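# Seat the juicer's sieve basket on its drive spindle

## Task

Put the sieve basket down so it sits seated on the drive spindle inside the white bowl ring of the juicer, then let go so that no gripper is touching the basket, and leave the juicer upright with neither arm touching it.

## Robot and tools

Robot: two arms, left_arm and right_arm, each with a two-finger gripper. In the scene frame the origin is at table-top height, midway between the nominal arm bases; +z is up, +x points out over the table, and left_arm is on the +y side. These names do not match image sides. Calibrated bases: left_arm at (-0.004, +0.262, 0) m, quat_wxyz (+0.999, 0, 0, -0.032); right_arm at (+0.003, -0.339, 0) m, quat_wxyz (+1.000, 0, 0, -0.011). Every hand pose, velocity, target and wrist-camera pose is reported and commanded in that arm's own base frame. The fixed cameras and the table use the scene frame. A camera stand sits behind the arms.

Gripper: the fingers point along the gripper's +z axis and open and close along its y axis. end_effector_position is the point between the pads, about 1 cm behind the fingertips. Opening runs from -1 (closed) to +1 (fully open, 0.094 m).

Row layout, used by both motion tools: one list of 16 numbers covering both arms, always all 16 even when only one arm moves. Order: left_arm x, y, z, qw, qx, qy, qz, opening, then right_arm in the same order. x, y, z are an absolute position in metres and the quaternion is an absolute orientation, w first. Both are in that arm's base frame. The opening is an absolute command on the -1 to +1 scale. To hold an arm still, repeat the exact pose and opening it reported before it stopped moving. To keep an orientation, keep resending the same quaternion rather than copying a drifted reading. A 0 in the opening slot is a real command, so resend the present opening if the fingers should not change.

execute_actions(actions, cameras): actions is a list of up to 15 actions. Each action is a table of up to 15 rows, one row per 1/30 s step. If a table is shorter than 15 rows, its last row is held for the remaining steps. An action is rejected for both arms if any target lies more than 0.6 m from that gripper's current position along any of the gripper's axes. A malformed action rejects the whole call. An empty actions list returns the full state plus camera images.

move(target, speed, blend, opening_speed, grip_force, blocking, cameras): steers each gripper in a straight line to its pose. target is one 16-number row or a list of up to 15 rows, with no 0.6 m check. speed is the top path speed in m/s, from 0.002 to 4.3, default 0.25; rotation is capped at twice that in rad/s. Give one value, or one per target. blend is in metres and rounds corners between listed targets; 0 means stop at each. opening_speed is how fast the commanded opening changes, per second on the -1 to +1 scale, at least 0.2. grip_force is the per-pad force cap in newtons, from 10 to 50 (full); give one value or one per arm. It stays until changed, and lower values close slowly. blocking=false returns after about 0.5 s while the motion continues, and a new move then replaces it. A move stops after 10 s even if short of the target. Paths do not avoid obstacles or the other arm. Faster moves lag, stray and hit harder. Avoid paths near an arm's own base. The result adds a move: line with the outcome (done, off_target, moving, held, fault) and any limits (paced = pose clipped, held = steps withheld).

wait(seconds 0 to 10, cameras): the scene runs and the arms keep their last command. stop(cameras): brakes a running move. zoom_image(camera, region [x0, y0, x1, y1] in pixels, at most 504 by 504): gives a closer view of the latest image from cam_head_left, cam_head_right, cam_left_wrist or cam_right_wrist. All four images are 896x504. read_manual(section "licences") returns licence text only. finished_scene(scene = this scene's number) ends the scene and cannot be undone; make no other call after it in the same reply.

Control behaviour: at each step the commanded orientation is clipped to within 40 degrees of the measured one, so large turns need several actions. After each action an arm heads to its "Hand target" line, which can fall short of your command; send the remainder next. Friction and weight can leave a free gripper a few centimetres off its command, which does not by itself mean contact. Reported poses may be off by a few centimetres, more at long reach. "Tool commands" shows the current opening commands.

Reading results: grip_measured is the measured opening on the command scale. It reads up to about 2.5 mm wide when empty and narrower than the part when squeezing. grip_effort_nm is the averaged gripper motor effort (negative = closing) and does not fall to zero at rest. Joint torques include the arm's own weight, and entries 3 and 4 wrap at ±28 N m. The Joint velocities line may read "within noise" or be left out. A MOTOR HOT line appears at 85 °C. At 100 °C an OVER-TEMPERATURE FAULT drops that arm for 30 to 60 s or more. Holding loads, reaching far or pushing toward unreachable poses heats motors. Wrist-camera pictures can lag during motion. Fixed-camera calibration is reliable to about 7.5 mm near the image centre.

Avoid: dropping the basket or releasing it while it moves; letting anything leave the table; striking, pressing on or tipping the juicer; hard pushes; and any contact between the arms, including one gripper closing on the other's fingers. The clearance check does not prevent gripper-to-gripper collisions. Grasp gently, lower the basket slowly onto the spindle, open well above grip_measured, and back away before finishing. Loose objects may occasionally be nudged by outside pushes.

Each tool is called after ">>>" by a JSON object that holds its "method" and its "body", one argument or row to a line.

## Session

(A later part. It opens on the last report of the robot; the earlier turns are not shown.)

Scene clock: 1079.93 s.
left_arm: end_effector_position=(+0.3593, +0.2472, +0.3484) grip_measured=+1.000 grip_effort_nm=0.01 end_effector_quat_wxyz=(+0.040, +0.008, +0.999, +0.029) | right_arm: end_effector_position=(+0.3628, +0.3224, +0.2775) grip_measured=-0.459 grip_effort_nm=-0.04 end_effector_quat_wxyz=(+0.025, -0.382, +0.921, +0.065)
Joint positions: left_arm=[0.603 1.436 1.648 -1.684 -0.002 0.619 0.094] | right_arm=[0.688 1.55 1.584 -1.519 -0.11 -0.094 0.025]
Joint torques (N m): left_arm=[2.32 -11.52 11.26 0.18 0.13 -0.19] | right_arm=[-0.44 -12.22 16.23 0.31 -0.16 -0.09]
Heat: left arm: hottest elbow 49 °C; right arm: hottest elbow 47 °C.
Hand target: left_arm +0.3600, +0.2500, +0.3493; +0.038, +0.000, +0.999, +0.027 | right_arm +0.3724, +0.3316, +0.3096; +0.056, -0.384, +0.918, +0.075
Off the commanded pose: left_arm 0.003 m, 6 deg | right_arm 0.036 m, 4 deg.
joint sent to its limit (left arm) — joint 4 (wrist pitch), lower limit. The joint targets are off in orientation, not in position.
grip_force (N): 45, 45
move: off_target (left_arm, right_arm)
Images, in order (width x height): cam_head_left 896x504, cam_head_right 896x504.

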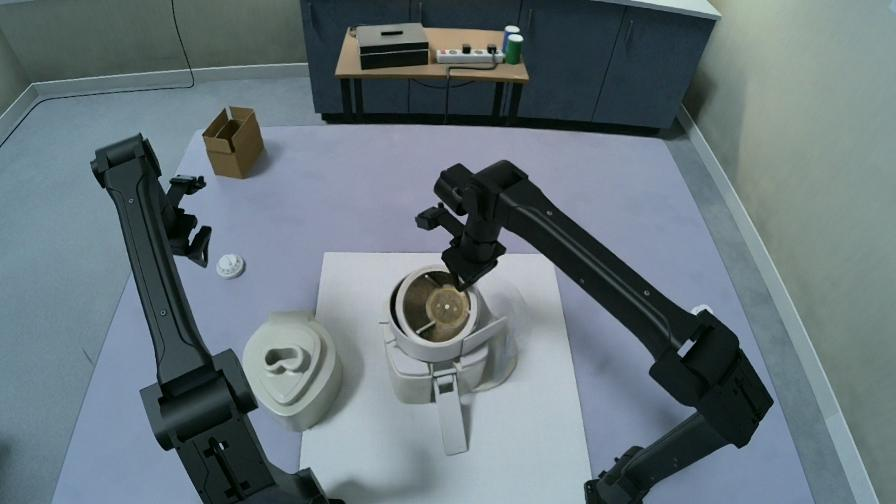

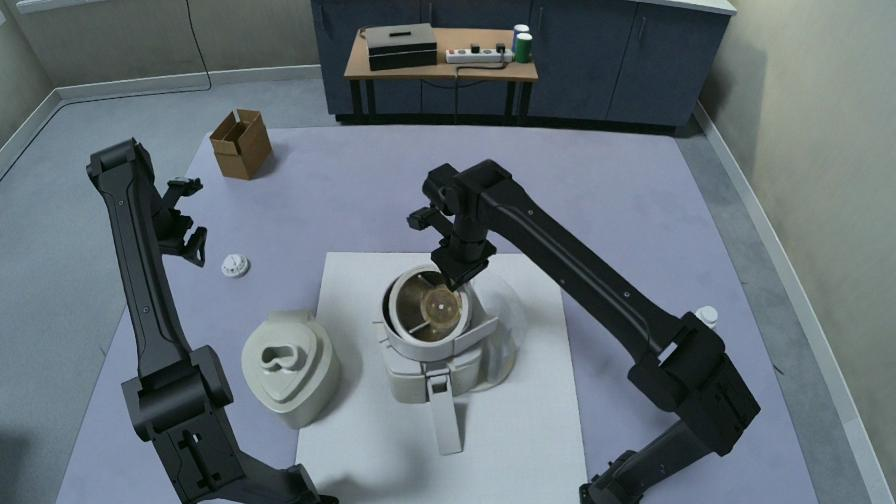

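>>> {"method": "move", "body": {
  "target": [
    [0.36,0.25,0.35,0,0,1,0,1,0.372,0.330,0.258,0.055,-0.384,0.918,0.075,-0.46],
    [0.36,0.25,0.35,0,0,1,0,1,0.378,0.333,0.236,0.055,-0.384,0.918,0.075,-0.46]
  ],
  "speed": 0.06,
  "cameras": ["cam_head_left","cam_head_right","cam_right_wrist"]
}}

>>> {"method": "zoom_image", "body": {
  "camera": "cam_head_left",
  "region": [350, 220, 520, 390]
}}

>>> {"method": "zoom_image", "body": {
  "camera": "cam_head_right",
  "region": [350, 220, 520, 390]
}}

Scene clock: 1090.67 s.
left_arm: end_effector_position=(+0.3593, +0.2472, +0.3484) grip_measured=+1.000 grip_effort_nm=0.01 end_effector_quat_wxyz=(+0.040, +0.008, +0.999, +0.029) | right_arm: end_effector_position=(+0.3744, +0.3331, +0.2463) grip_measured=-0.459 grip_effort_nm=-0.06 end_effector_quat_wxyz=(+0.056, -0.383, +0.919, +0.077)
Joint positions: left_arm=[0.603 1.436 1.648 -1.684 -0.002 0.619 0.094] | right_arm=[0.688 1.55 1.497 -1.366 -0.115 -0.094 0.025]
Joint torques (N m): left_arm=[2.43 -11.28 11.18 0.38 0.16 -0.22] | right_arm=[-1.08 -11.63 8.46 1.92 0.07 -0.13]
Heat: left arm: hottest elbow 49 °C; right arm: hottest elbow 49 °C.
Hand target: left_arm +0.3600, +0.2500, +0.3493; +0.038, +0.000, +0.999, +0.027 | right_arm +0.3778, +0.3328, +0.2360; +0.055, -0.384, +0.919, +0.075
Off the commanded pose: left_arm 0.003 m, 6 deg | right_arm 0.011 m, 0 deg.
joint sent to its limit (left arm) — joint 4 (wrist pitch), lower limit. The joint targets are off in orientation, not in position.
grip_force (N): 45, 45
move: off_target (left_arm, right_arm)
camera_calibration:
cam_right_wrist: T_world_to_cam=[[0.711866, -0.686684, -0.147354, 0.00996475], [-0.623359, -0.714424, 0.31784, 0.442433], [-0.323528, -0.134405, -0.936624, 0.513266], [0, 0, 0, 1]] pos_world=[0.434757, 0.391913, 0.341583]
Images, in order (width x height): cam_head_left 896x504, cam_head_right 896x504, cam_right_wrist 896x504.

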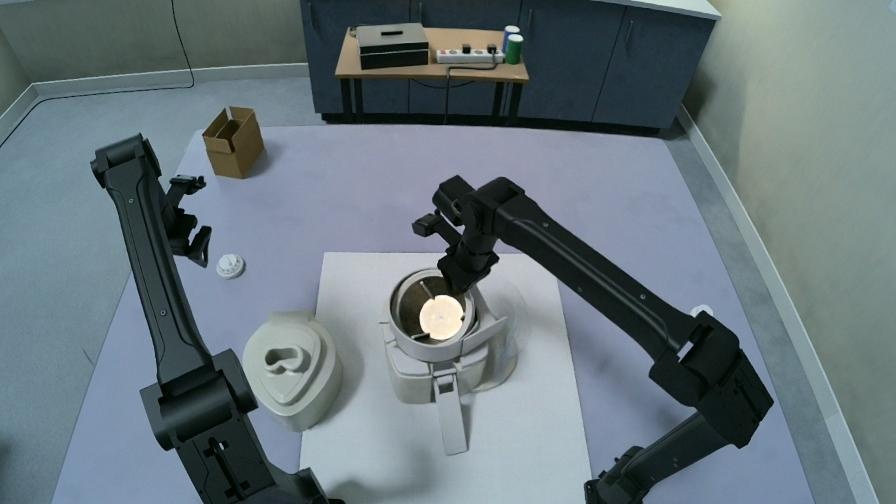

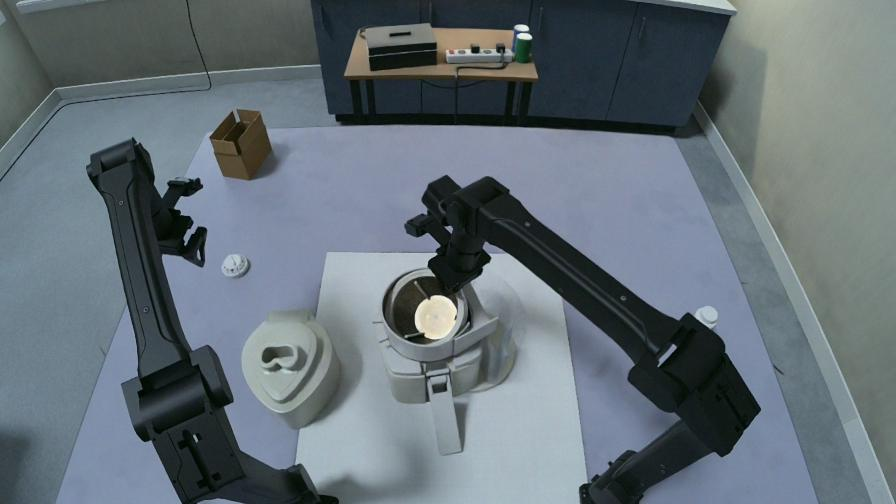

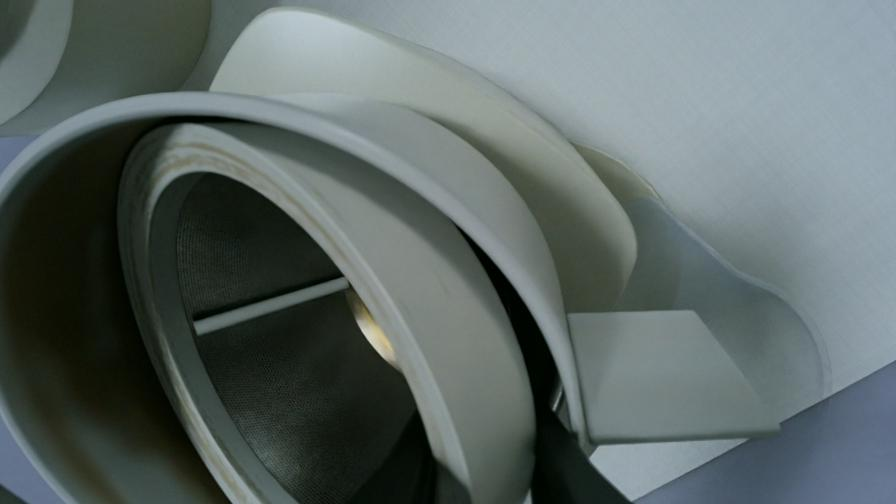

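Scaled by 2.965 from the camera's 896x504 image, which has a finer 1280x720 frame.

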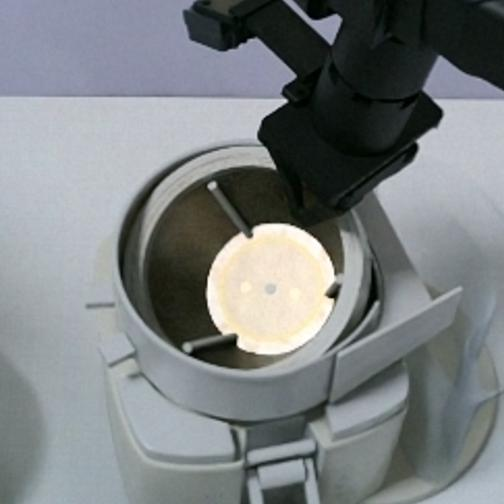

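Scaled by 2.965 from the camera's 896x504 image, which has a finer 1280x720 frame.

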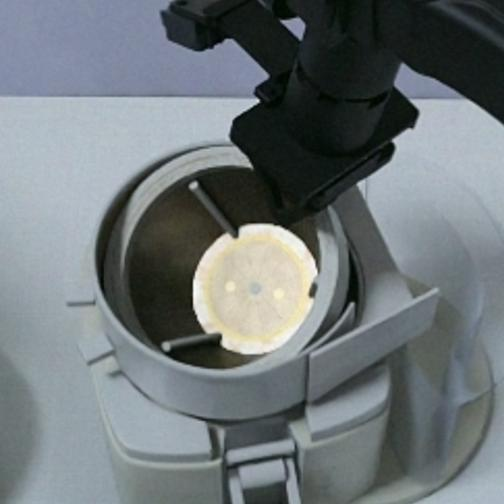

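>>> {"method": "move", "body": {
  "target": [
    [0.36,0.25,0.35,0,0,1,0,1,0.376,0.3335,0.246,0.055,-0.384,0.918,0.075,-0.95]
  ],
  "speed": 0.06,
  "opening_speed": 0.3
}}

>>> {"method": "move", "body": {
  "target": [
    [0.36,0.25,0.35,0,0,1,0,1,0.392,0.338,0.32,0.055,-0.384,0.918,0.075,-0.95]
  ],
  "speed": 0.12,
  "cameras": ["cam_head_left","cam_head_right","cam_right_wrist"]
}}

>>> {"method": "zoom_image", "body": {
  "camera": "cam_head_left",
  "region": [350, 220, 520, 390]
}}

>>> {"method": "zoom_image", "body": {
  "camera": "cam_head_right",
  "region": [350, 220, 520, 390]
}}

Scene clock: 1100.93 s.
left_arm: end_effector_position=(+0.3593, +0.2472, +0.3484) grip_measured=+1.000 grip_effort_nm=0.01 end_effector_quat_wxyz=(+0.040, +0.008, +0.999, +0.029) | right_arm: end_effector_position=(+0.3750, +0.3325, +0.2463) grip_measured=-0.539 grip_effort_nm=-0.93 end_effector_quat_wxyz=(+0.057, -0.383, +0.919, +0.075)
Joint positions: left_arm=[0.603 1.436 1.648 -1.684 -0.002 0.619 0.094] | right_arm=[0.688 1.55 1.497 -1.366 -0.11 -0.094 0.022]
Joint torques (N m): left_arm=[2.61 -10.81 11.11 0.34 0.15 -0.17] | right_arm=[-0.56 -11.46 10.25 0.83 -0.11 -0.09]
Heat: left arm: hottest elbow 49 °C; right arm: hottest elbow 49 °C.
Hand target: left_arm +0.3600, +0.2500, +0.3493; +0.038, +0.000, +0.999, +0.027 | right_arm +0.3761, +0.3335, +0.2459; +0.055, -0.384, +0.919, +0.075
Off the commanded pose: left_arm 0.003 m, 6 deg | right_arm 0.001 m, 0 deg.
joint sent to its limit (left arm) — joint 4 (wrist pitch), lower limit. The joint targets are off in orientation, not in position.
grip_force (N): 45, 45
move: off_target (left_arm)

Scene clock: 1102.47 s.
left_arm: end_effector_position=(+0.3593, +0.2472, +0.3484) grip_measured=+1.000 grip_effort_nm=0.01 end_effector_quat_wxyz=(+0.040, +0.008, +0.999, +0.029) | right_arm: end_effector_position=(+0.3778, +0.3324, +0.2854) grip_measured=-0.645 grip_effort_nm=-0.93 end_effector_quat_wxyz=(+0.021, -0.383, +0.921, +0.062)
Joint positions: left_arm=[0.603 1.436 1.648 -1.684 -0.002 0.619 0.094] | right_arm=[0.685 1.605 1.671 -1.559 -0.107 -0.098 0.017]
Joint torques (N m): left_arm=[2.02 -11.81 11.26 0.17 0.17 -0.18] | right_arm=[-1.61 -13.04 16.01 0.51 -0.32 -0.17]
Heat: left arm: hottest elbow 49 °C; right arm: hottest elbow 50 °C.
Hand target: left_arm +0.3600, +0.2500, +0.3493; +0.038, +0.000, +0.999, +0.027 | right_arm +0.3901, +0.3365, +0.3196; +0.056, -0.384, +0.919, +0.075
Off the commanded pose: left_arm 0.003 m, 6 deg | right_arm 0.038 m, 4 deg.
joint sent to its limit (left arm) — joint 4 (wrist pitch), lower limit. The joint targets are off in orientation, not in position.
grip_force (N): 45, 45
move: off_target (left_arm, right_arm)
camera_calibration:
cam_right_wrist: T_world_to_cam=[[0.704559, -0.694226, -0.147127, 0.0180112], [-0.60464, -0.695795, 0.38766, 0.398486], [-0.371494, -0.18417, -0.909986, 0.577926], [0, 0, 0, 1]] pos_world=[0.442946, 0.396205, 0.374077]
Images, in order (width x height): cam_head_left 896x504, cam_head_right 896x504, cam_right_wrist 896x504.

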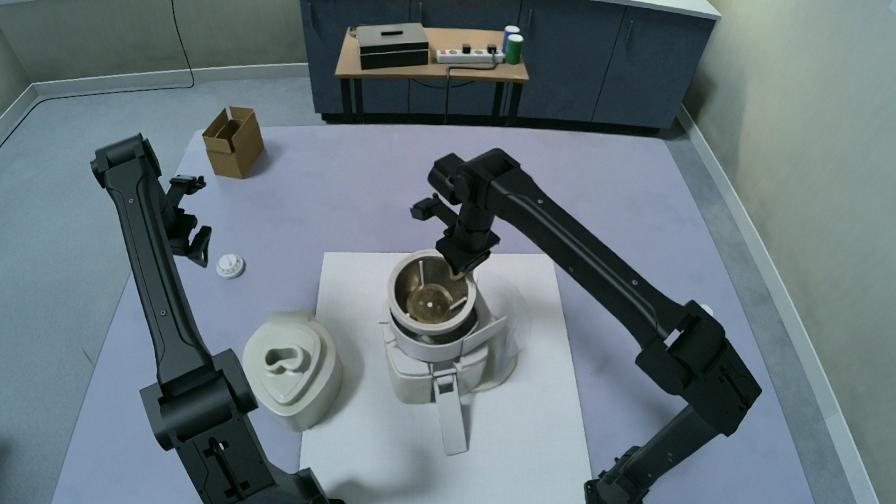

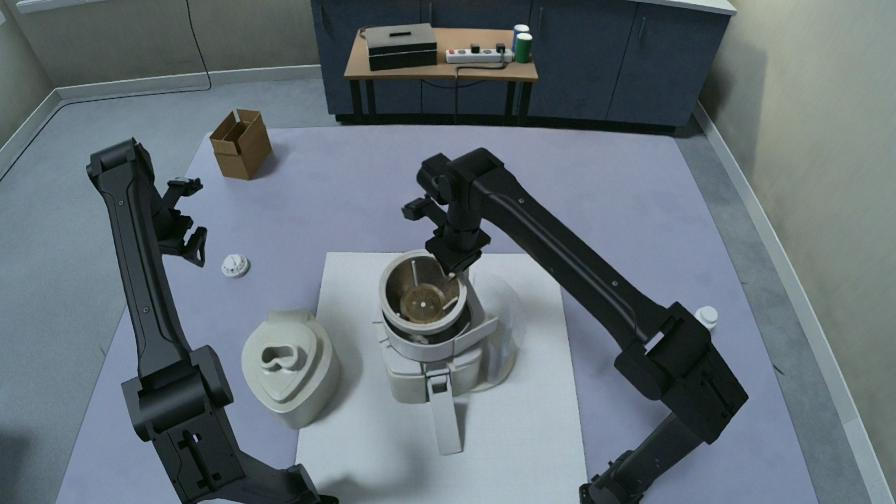

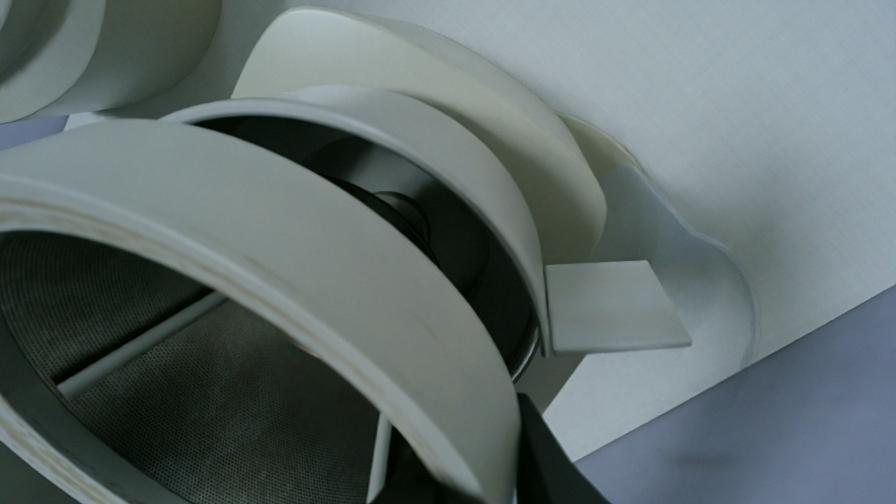

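Scaled by 2.965 from the camera's 896x504 image, which has a finer 1280x720 frame.

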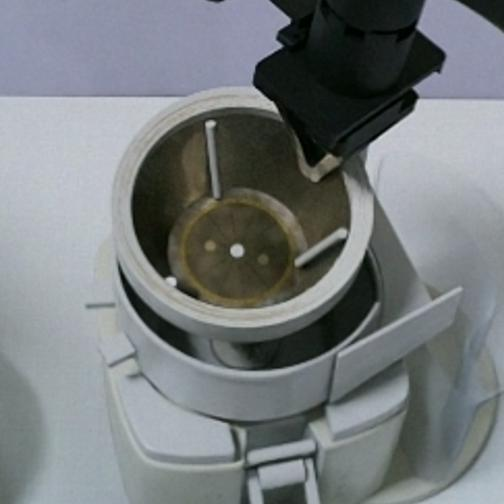

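Scaled by 2.965 from the camera's 896x504 image, which has a finer 1280x720 frame.

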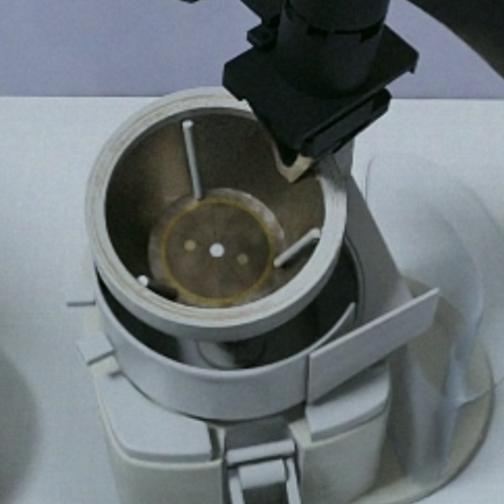

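>>> {"method": "move", "body": {
  "target": [
    [0.36,0.25,0.35,0,0,1,0,1,0.388,0.328,0.285,0.051,-0.381,0.920,0.071,-0.95],
    [0.36,0.25,0.35,0,0,1,0,1,0.384,0.329,0.262,0.051,-0.381,0.920,0.071,-0.95],
    [0.36,0.25,0.35,0,0,1,0,1,0.381,0.327,0.230,0.051,-0.381,0.920,0.071,-0.95]
  ],
  "speed": 0.08,
  "cameras": ["cam_head_left","cam_head_right"]
}}

>>> {"method": "zoom_image", "body": {
  "camera": "cam_head_left",
  "region": [350, 220, 520, 390]
}}

>>> {"method": "zoom_image", "body": {
  "camera": "cam_head_right",
  "region": [350, 220, 520, 390]
}}

Scene clock: 1113.30 s.
left_arm: end_effector_position=(+0.3593, +0.2472, +0.3484) grip_measured=+1.000 grip_effort_nm=0.01 end_effector_quat_wxyz=(+0.040, +0.008, +0.999, +0.029) | right_arm: end_effector_position=(+0.3762, +0.3285, +0.2448) grip_measured=-0.647 grip_effort_nm=-0.94 end_effector_quat_wxyz=(+0.054, -0.383, +0.919, +0.076)
Joint positions: left_arm=[0.603 1.436 1.648 -1.684 -0.002 0.619 0.094] | right_arm=[0.679 1.549 1.492 -1.367 -0.115 -0.103 0.017]
Joint torques (N m): left_arm=[2.08 -11.05 11.37 0.18 0.11 -0.21] | right_arm=[-1.14 -11.34 8.02 2.09 0.19 -0.08]
Heat: left arm: hottest elbow 49 °C; right arm: hottest elbow 53 °C.
Hand target: left_arm +0.3600, +0.2500, +0.3493; +0.038, +0.000, +0.999, +0.027 | right_arm +0.3807, +0.3267, +0.2301; +0.051, -0.381, +0.920, +0.071
Off the commanded pose: left_arm 0.003 m, 6 deg | right_arm 0.016 m, 1 deg.
joint sent to its limit (left arm) — joint 4 (wrist pitch), lower limit. The joint targets are off in orientation, not in position.
grip_force (N): 45, 45
move: off_target (left_arm, right_arm)
Images, in order (width x height): cam_head_left 896x504, cam_head_right 896x504.

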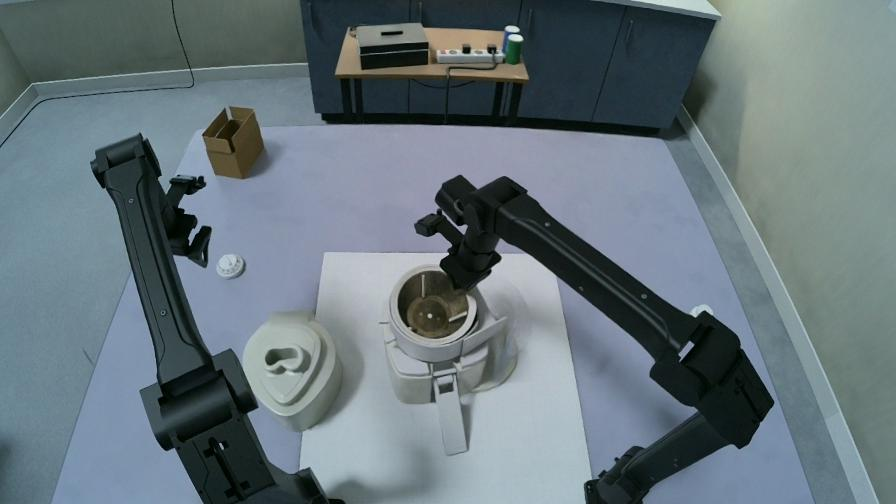

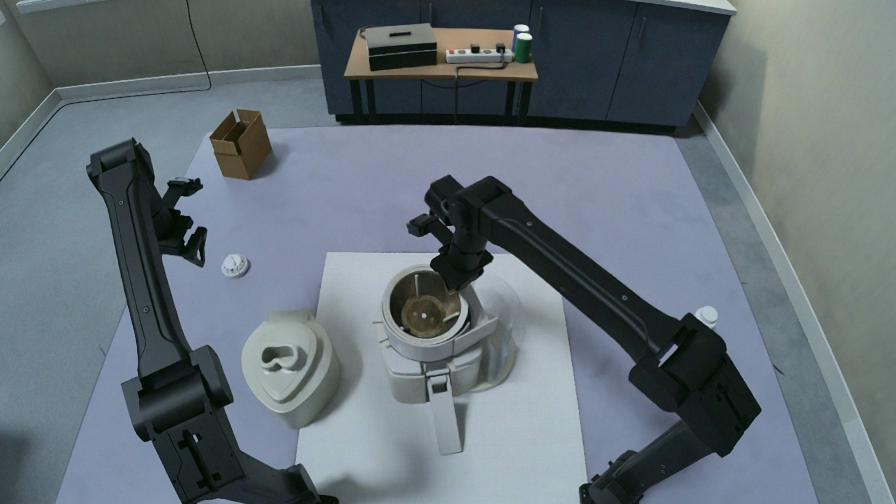

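Scaled by 2.965 from the camera's 896x504 image, which has a finer 1280x720 frame.

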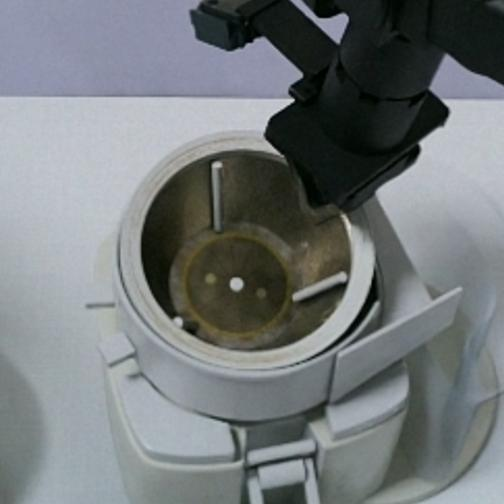

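Scaled by 2.965 from the camera's 896x504 image, which has a finer 1280x720 frame.

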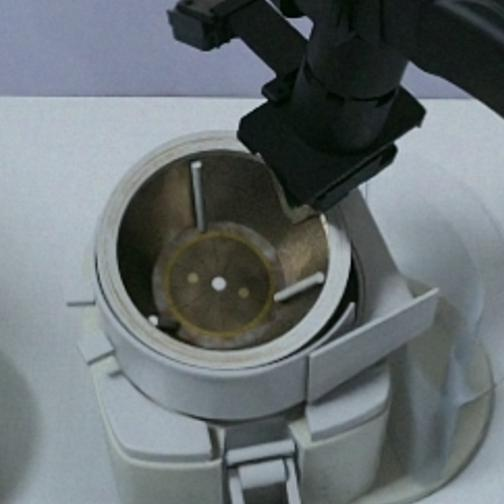

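>>> {"method": "move", "body": {
  "target": [
    [0.36,0.25,0.35,0,0,1,0,1,0.384,0.328,0.262,-0.009,-0.380,0.926,0.042,-0.95],
    [0.36,0.25,0.35,0,0,1,0,1,0.380,0.328,0.235,-0.009,-0.380,0.926,0.042,-0.95]
  ],
  "speed": 0.08,
  "cameras": ["cam_head_left","cam_head_right"]
}}

>>> {"method": "zoom_image", "body": {
  "camera": "cam_head_left",
  "region": [350, 220, 520, 390]
}}

>>> {"method": "zoom_image", "body": {
  "camera": "cam_head_right",
  "region": [350, 220, 520, 390]
}}

Scene clock: 1124.73 s.
left_arm: end_effector_position=(+0.3593, +0.2472, +0.3484) grip_measured=+1.000 grip_effort_nm=0.01 end_effector_quat_wxyz=(+0.040, +0.008, +0.999, +0.029) | right_arm: end_effector_position=(+0.3737, +0.3257, +0.2459) grip_measured=-0.647 grip_effort_nm=-0.93 end_effector_quat_wxyz=(-0.016, -0.383, +0.923, +0.045)
Joint positions: left_arm=[0.603 1.436 1.648 -1.684 -0.002 0.619 0.094] | right_arm=[0.684 1.638 1.61 -1.548 -0.096 -0.102 0.017]
Joint torques (N m): left_arm=[2.2 -11.58 11.14 0.23 0.13 -0.22] | right_arm=[-0.32 -12.57 8.12 2.21 0.34 0.02]
Heat: left arm: hottest elbow 49 °C; right arm: hottest elbow 52 °C.
Hand target: left_arm +0.3600, +0.2500, +0.3493; +0.038, +0.000, +0.999, +0.027 | right_arm +0.3799, +0.3278, +0.2353; -0.009, -0.379, +0.924, +0.042
Off the commanded pose: left_arm 0.003 m, 6 deg | right_arm 0.013 m, 1 deg.
joint sent to its limit (left arm) — joint 4 (wrist pitch), lower limit. The joint targets are off in orientation, not in position.
grip_force (N): 45, 45
move: off_target (left_arm, right_arm)
Images, in order (width x height): cam_head_left 896x504, cam_head_right 896x504.

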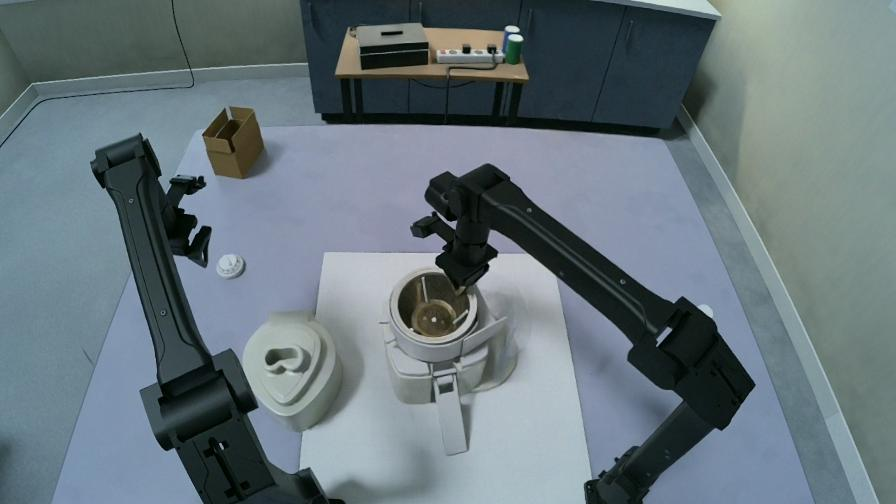

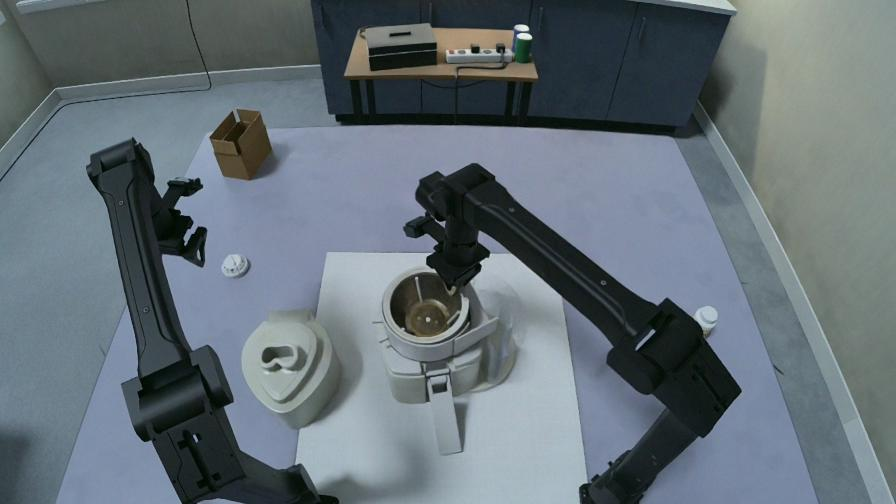

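Scaled by 2.965 from the camera's 896x504 image, which has a finer 1280x720 frame.

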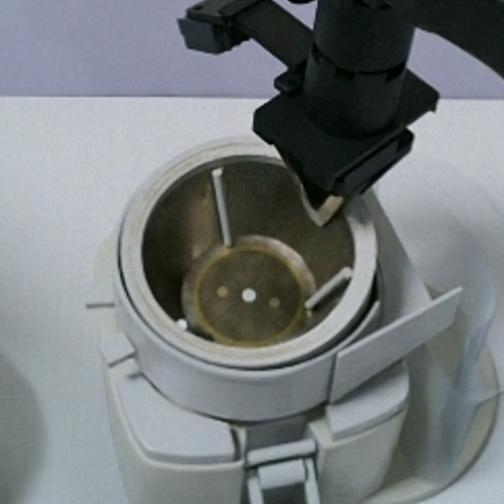

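Scaled by 2.965 from the camera's 896x504 image, which has a finer 1280x720 frame.

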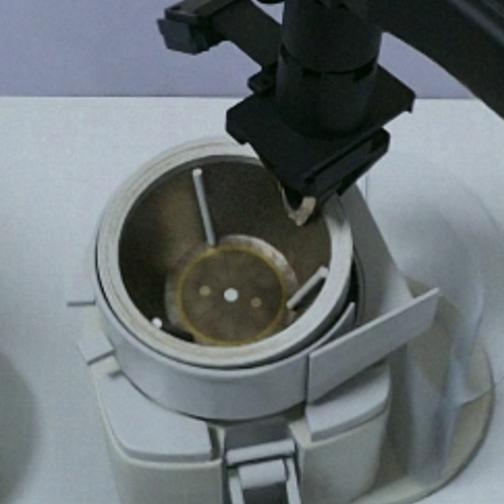

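>>> {"method": "move", "body": {
  "target": [
    [0.36,0.25,0.35,0,0,1,0,1,0.378,0.327,0.212,-0.009,-0.380,0.926,0.042,-0.95],
    [0.36,0.25,0.35,0,0,1,0,1,0.380,0.327,0.205,-0.009,-0.430,0.902,0.042,-0.95],
    [0.36,0.25,0.35,0,0,1,0,1,0.376,0.329,0.205,-0.009,-0.330,0.943,0.042,-0.95],
    [0.36,0.25,0.35,0,0,1,0,1,0.378,0.327,0.215,-0.009,-0.380,0.926,0.042,-0.95]
  ],
  "speed": 0.08,
  "cameras": ["cam_head_left","cam_head_right"]
}}

>>> {"method": "zoom_image", "body": {
  "camera": "cam_head_left",
  "region": [350, 220, 520, 390]
}}

>>> {"method": "zoom_image", "body": {
  "camera": "cam_head_right",
  "region": [350, 220, 520, 390]
}}

Scene clock: 1136.53 s.
left_arm: end_effector_position=(+0.3593, +0.2472, +0.3484) grip_measured=+1.000 grip_effort_nm=0.01 end_effector_quat_wxyz=(+0.040, +0.008, +0.999, +0.029) | right_arm: end_effector_position=(+0.3749, +0.3278, +0.2428) grip_measured=-0.648 grip_effort_nm=-0.93 end_effector_quat_wxyz=(+0.019, -0.375, +0.925, +0.057)
Joint positions: left_arm=[0.603 1.436 1.648 -1.684 -0.002 0.619 0.094] | right_arm=[0.685 1.596 1.549 -1.455 -0.097 -0.082 0.017]
Joint torques (N m): left_arm=[1.9 -11.28 11.12 0.24 0.14 -0.17] | right_arm=[-0.32 -8.94 8.51 0.73 0.36 -0.2]
Heat: left arm: hottest elbow 49 °C; right arm: hottest elbow 50 °C.
Hand target: left_arm +0.3600, +0.2500, +0.3493; +0.038, +0.000, +0.999, +0.027 | right_arm +0.3771, +0.3264, +0.2155; -0.009, -0.380, +0.924, +0.042
Off the commanded pose: left_arm 0.003 m, 6 deg | right_arm 0.028 m, 4 deg.
joint sent to its limit (left arm) — joint 4 (wrist pitch), lower limit. The joint targets are off in orientation, not in position.
grip_force (N): 45, 45
move: off_target (left_arm, right_arm)
Images, in order (width x height): cam_head_left 896x504, cam_head_right 896x504.

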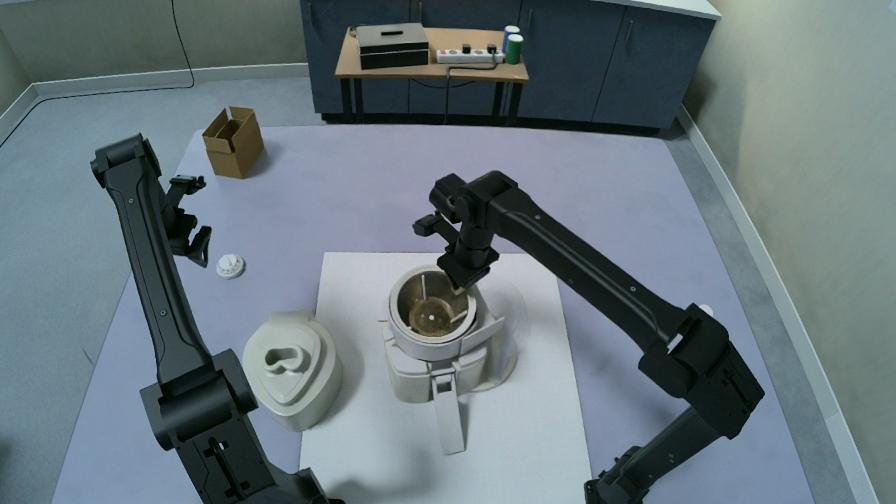

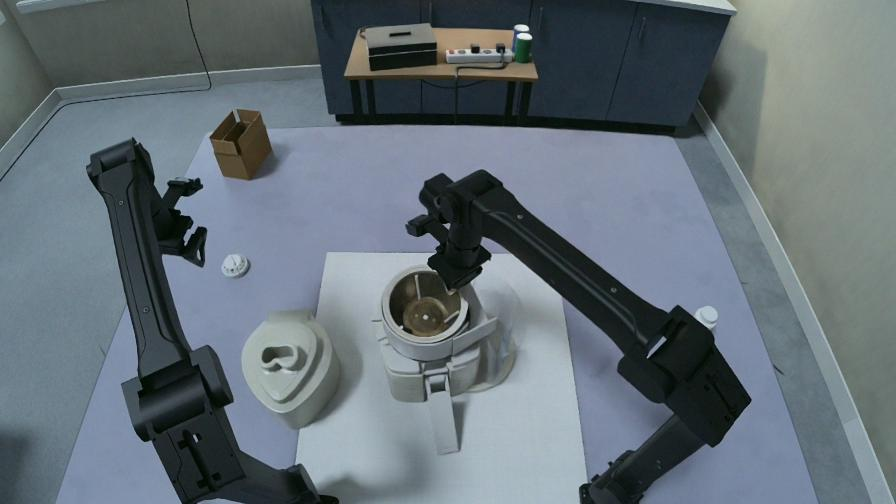

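Scaled by 2.965 from the camera's 896x504 image, which has a finer 1280x720 frame.

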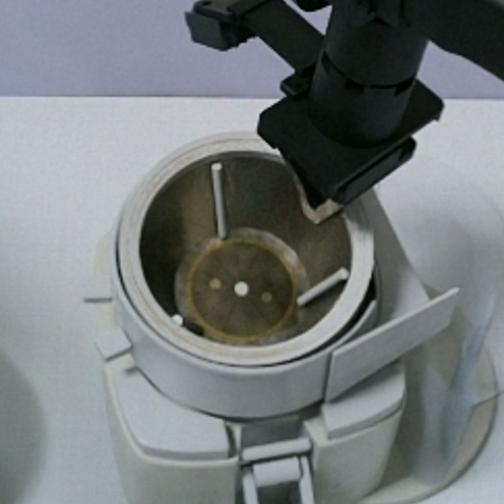

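Scaled by 2.965 from the camera's 896x504 image, which has a finer 1280x720 frame.

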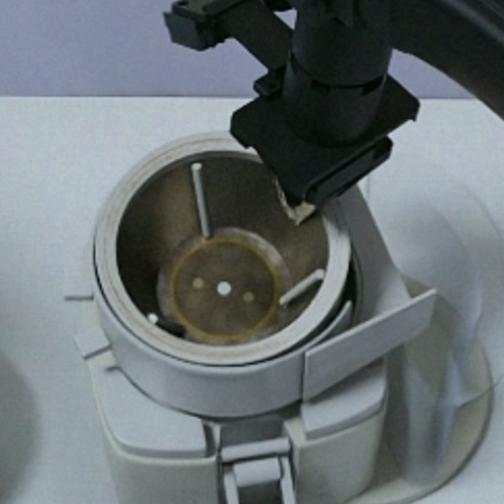

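>>> {"method": "move", "body": {
  "target": [
    [0.36,0.25,0.35,0,0,1,0,1,0.3765,0.3285,0.242,0.0,-0.381,0.924,0.048,-0.95],
    [0.36,0.25,0.35,0,0,1,0,1,0.3765,0.3285,0.242,0.0,-0.381,0.924,0.048,-0.45]
  ],
  "speed": 0.06,
  "opening_speed": 0.2,
  "cameras": ["cam_head_left","cam_head_right"]
}}

>>> {"method": "zoom_image", "body": {
  "camera": "cam_head_left",
  "region": [350, 220, 520, 390]
}}

>>> {"method": "zoom_image", "body": {
  "camera": "cam_head_right",
  "region": [350, 220, 520, 390]
}}

Scene clock: 1153.20 s.
left_arm: end_effector_position=(+0.3593, +0.2472, +0.3484) grip_measured=+1.000 grip_effort_nm=0.01 end_effector_quat_wxyz=(+0.040, +0.008, +0.999, +0.029) | right_arm: end_effector_position=(+0.3712, +0.3282, +0.2443) grip_measured=-0.453 grip_effort_nm=0.13 end_effector_quat_wxyz=(+0.013, -0.386, +0.921, +0.055)
Joint positions: left_arm=[0.603 1.436 1.648 -1.684 -0.002 0.619 0.094] | right_arm=[0.691 1.597 1.554 -1.471 -0.097 -0.101 0.026]
Joint torques (N m): left_arm=[2.2 -11.22 11.28 0.27 0.14 -0.15] | right_arm=[-0.91 -10.4 12 -0.39 0.17 0]
Heat: left arm: hottest elbow 49 °C; right arm: hottest elbow 49 °C.
Hand target: left_arm +0.3600, +0.2500, +0.3493; +0.038, +0.000, +0.999, +0.027 | right_arm +0.3764, +0.3284, +0.2420; +0.001, -0.381, +0.923, +0.048
Off the commanded pose: left_arm 0.003 m, 6 deg | right_arm 0.006 m, 2 deg.
joint sent to its limit (left arm) — joint 4 (wrist pitch), lower limit. The joint targets are off in orientation, not in position.
grip_force (N): 45, 45
move: off_target (left_arm)
Images, in order (width x height): cam_head_left 896x504, cam_head_right 896x504.

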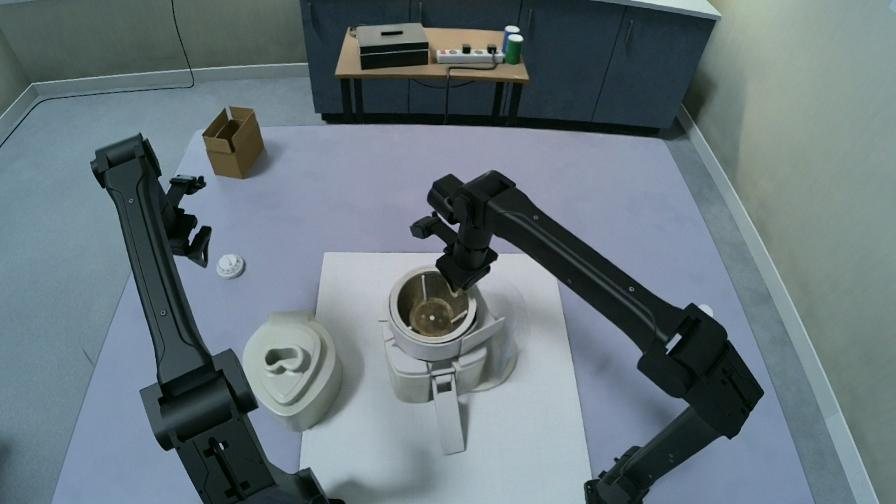

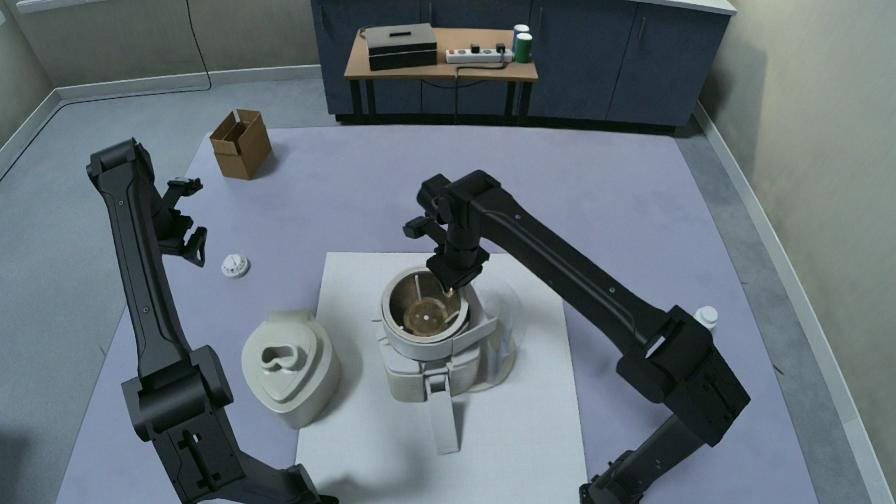

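Scaled by 2.965 from the camera's 896x504 image, which has a finer 1280x720 frame.

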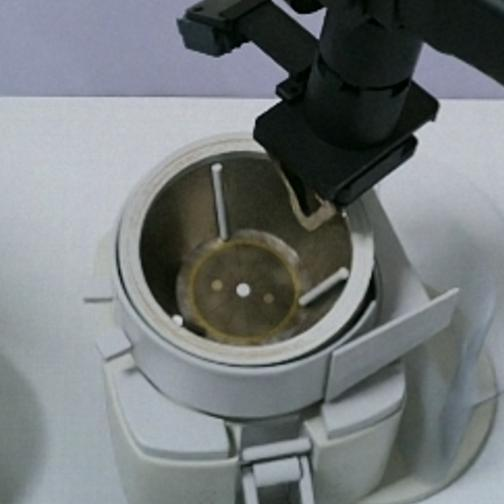

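Scaled by 2.965 from the camera's 896x504 image, which has a finer 1280x720 frame.

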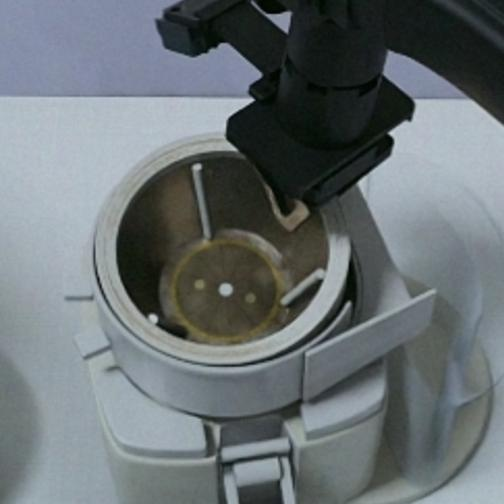

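>>> {"method": "move", "body": {
  "target": [
    [0.36,0.25,0.35,0,0,1,0,1,0.393,0.333,0.33,0.013,-0.383,0.922,0.055,-0.43]
  ],
  "speed": 0.3,
  "cameras": ["cam_head_left","cam_head_right"]
}}

>>> {"method": "zoom_image", "body": {
  "camera": "cam_head_left",
  "region": [350, 220, 520, 390]
}}

>>> {"method": "zoom_image", "body": {
  "camera": "cam_head_right",
  "region": [350, 220, 520, 390]
}}

Scene clock: 1158.47 s.
left_arm: end_effector_position=(+0.3593, +0.2472, +0.3484) grip_measured=+1.000 grip_effort_nm=0.01 end_effector_quat_wxyz=(+0.040, +0.008, +0.999, +0.029) | right_arm: end_effector_position=(+0.3805, +0.3308, +0.3072) grip_measured=-0.432 grip_effort_nm=0.10 end_effector_quat_wxyz=(-0.008, -0.383, +0.923, +0.048)
Joint positions: left_arm=[0.603 1.436 1.648 -1.684 -0.002 0.619 0.094] | right_arm=[0.684 1.658 1.796 -1.696 -0.096 -0.102 0.027]
Joint torques (N m): left_arm=[2.55 -11.93 11.37 0.21 0.16 -0.16] | right_arm=[-1.9 -12.28 14.63 0.24 -0.17 -0.19]
Heat: left arm: hottest elbow 49 °C; right arm: hottest elbow 49 °C.
Hand target: left_arm +0.3600, +0.2500, +0.3493; +0.038, +0.000, +0.999, +0.027 | right_arm +0.3919, +0.3322, +0.3297; +0.015, -0.383, +0.922, +0.055
Off the commanded pose: left_arm 0.003 m, 6 deg | right_arm 0.026 m, 3 deg.
joint sent to its limit (left arm) — joint 4 (wrist pitch), lower limit. The joint targets are off in orientation, not in position.
joint sent to its limit (right arm) — joint 4 (wrist pitch), lower limit. The joint targets still meet the commanded pose.
grip_force (N): 45, 45
move: off_target (left_arm, right_arm)
Images, in order (width x height): cam_head_left 896x504, cam_head_right 896x504.

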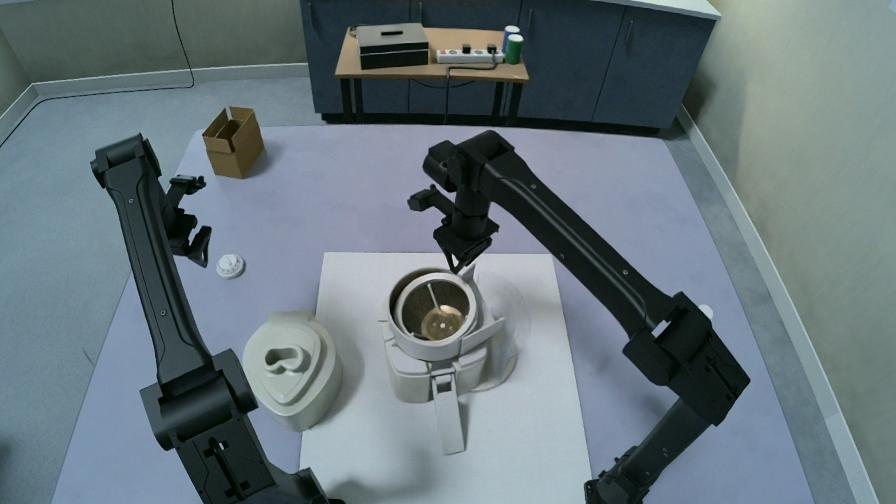

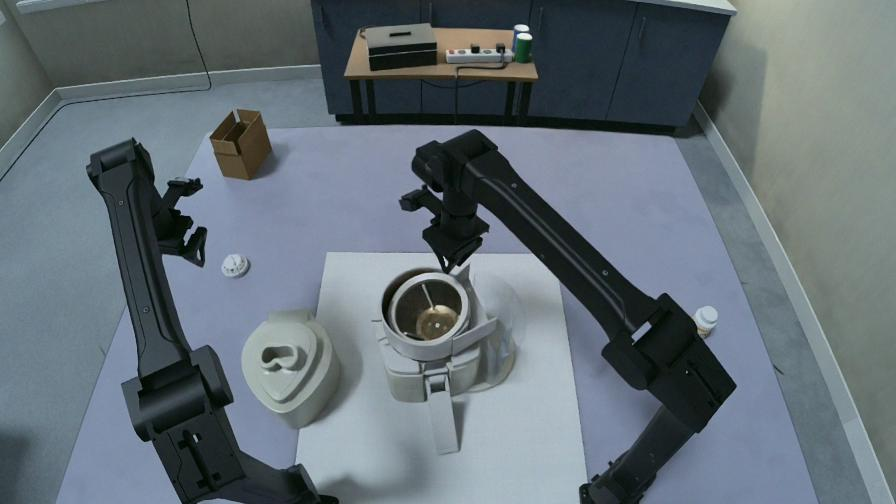

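Scaled by 2.965 from the camera's 896x504 image, which has a finer 1280x720 frame.

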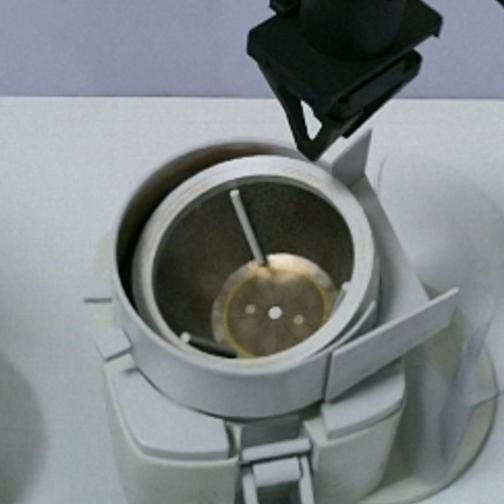

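Scaled by 2.965 from the camera's 896x504 image, which has a finer 1280x720 frame.

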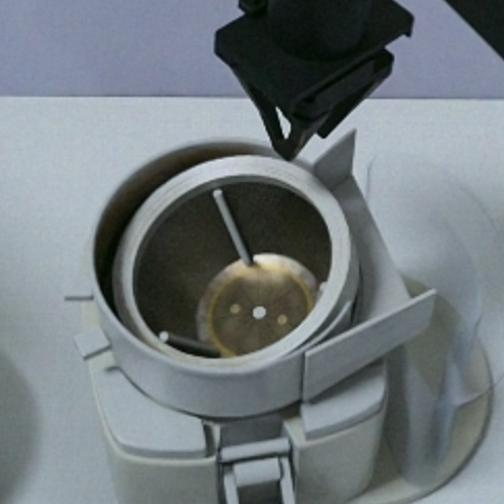

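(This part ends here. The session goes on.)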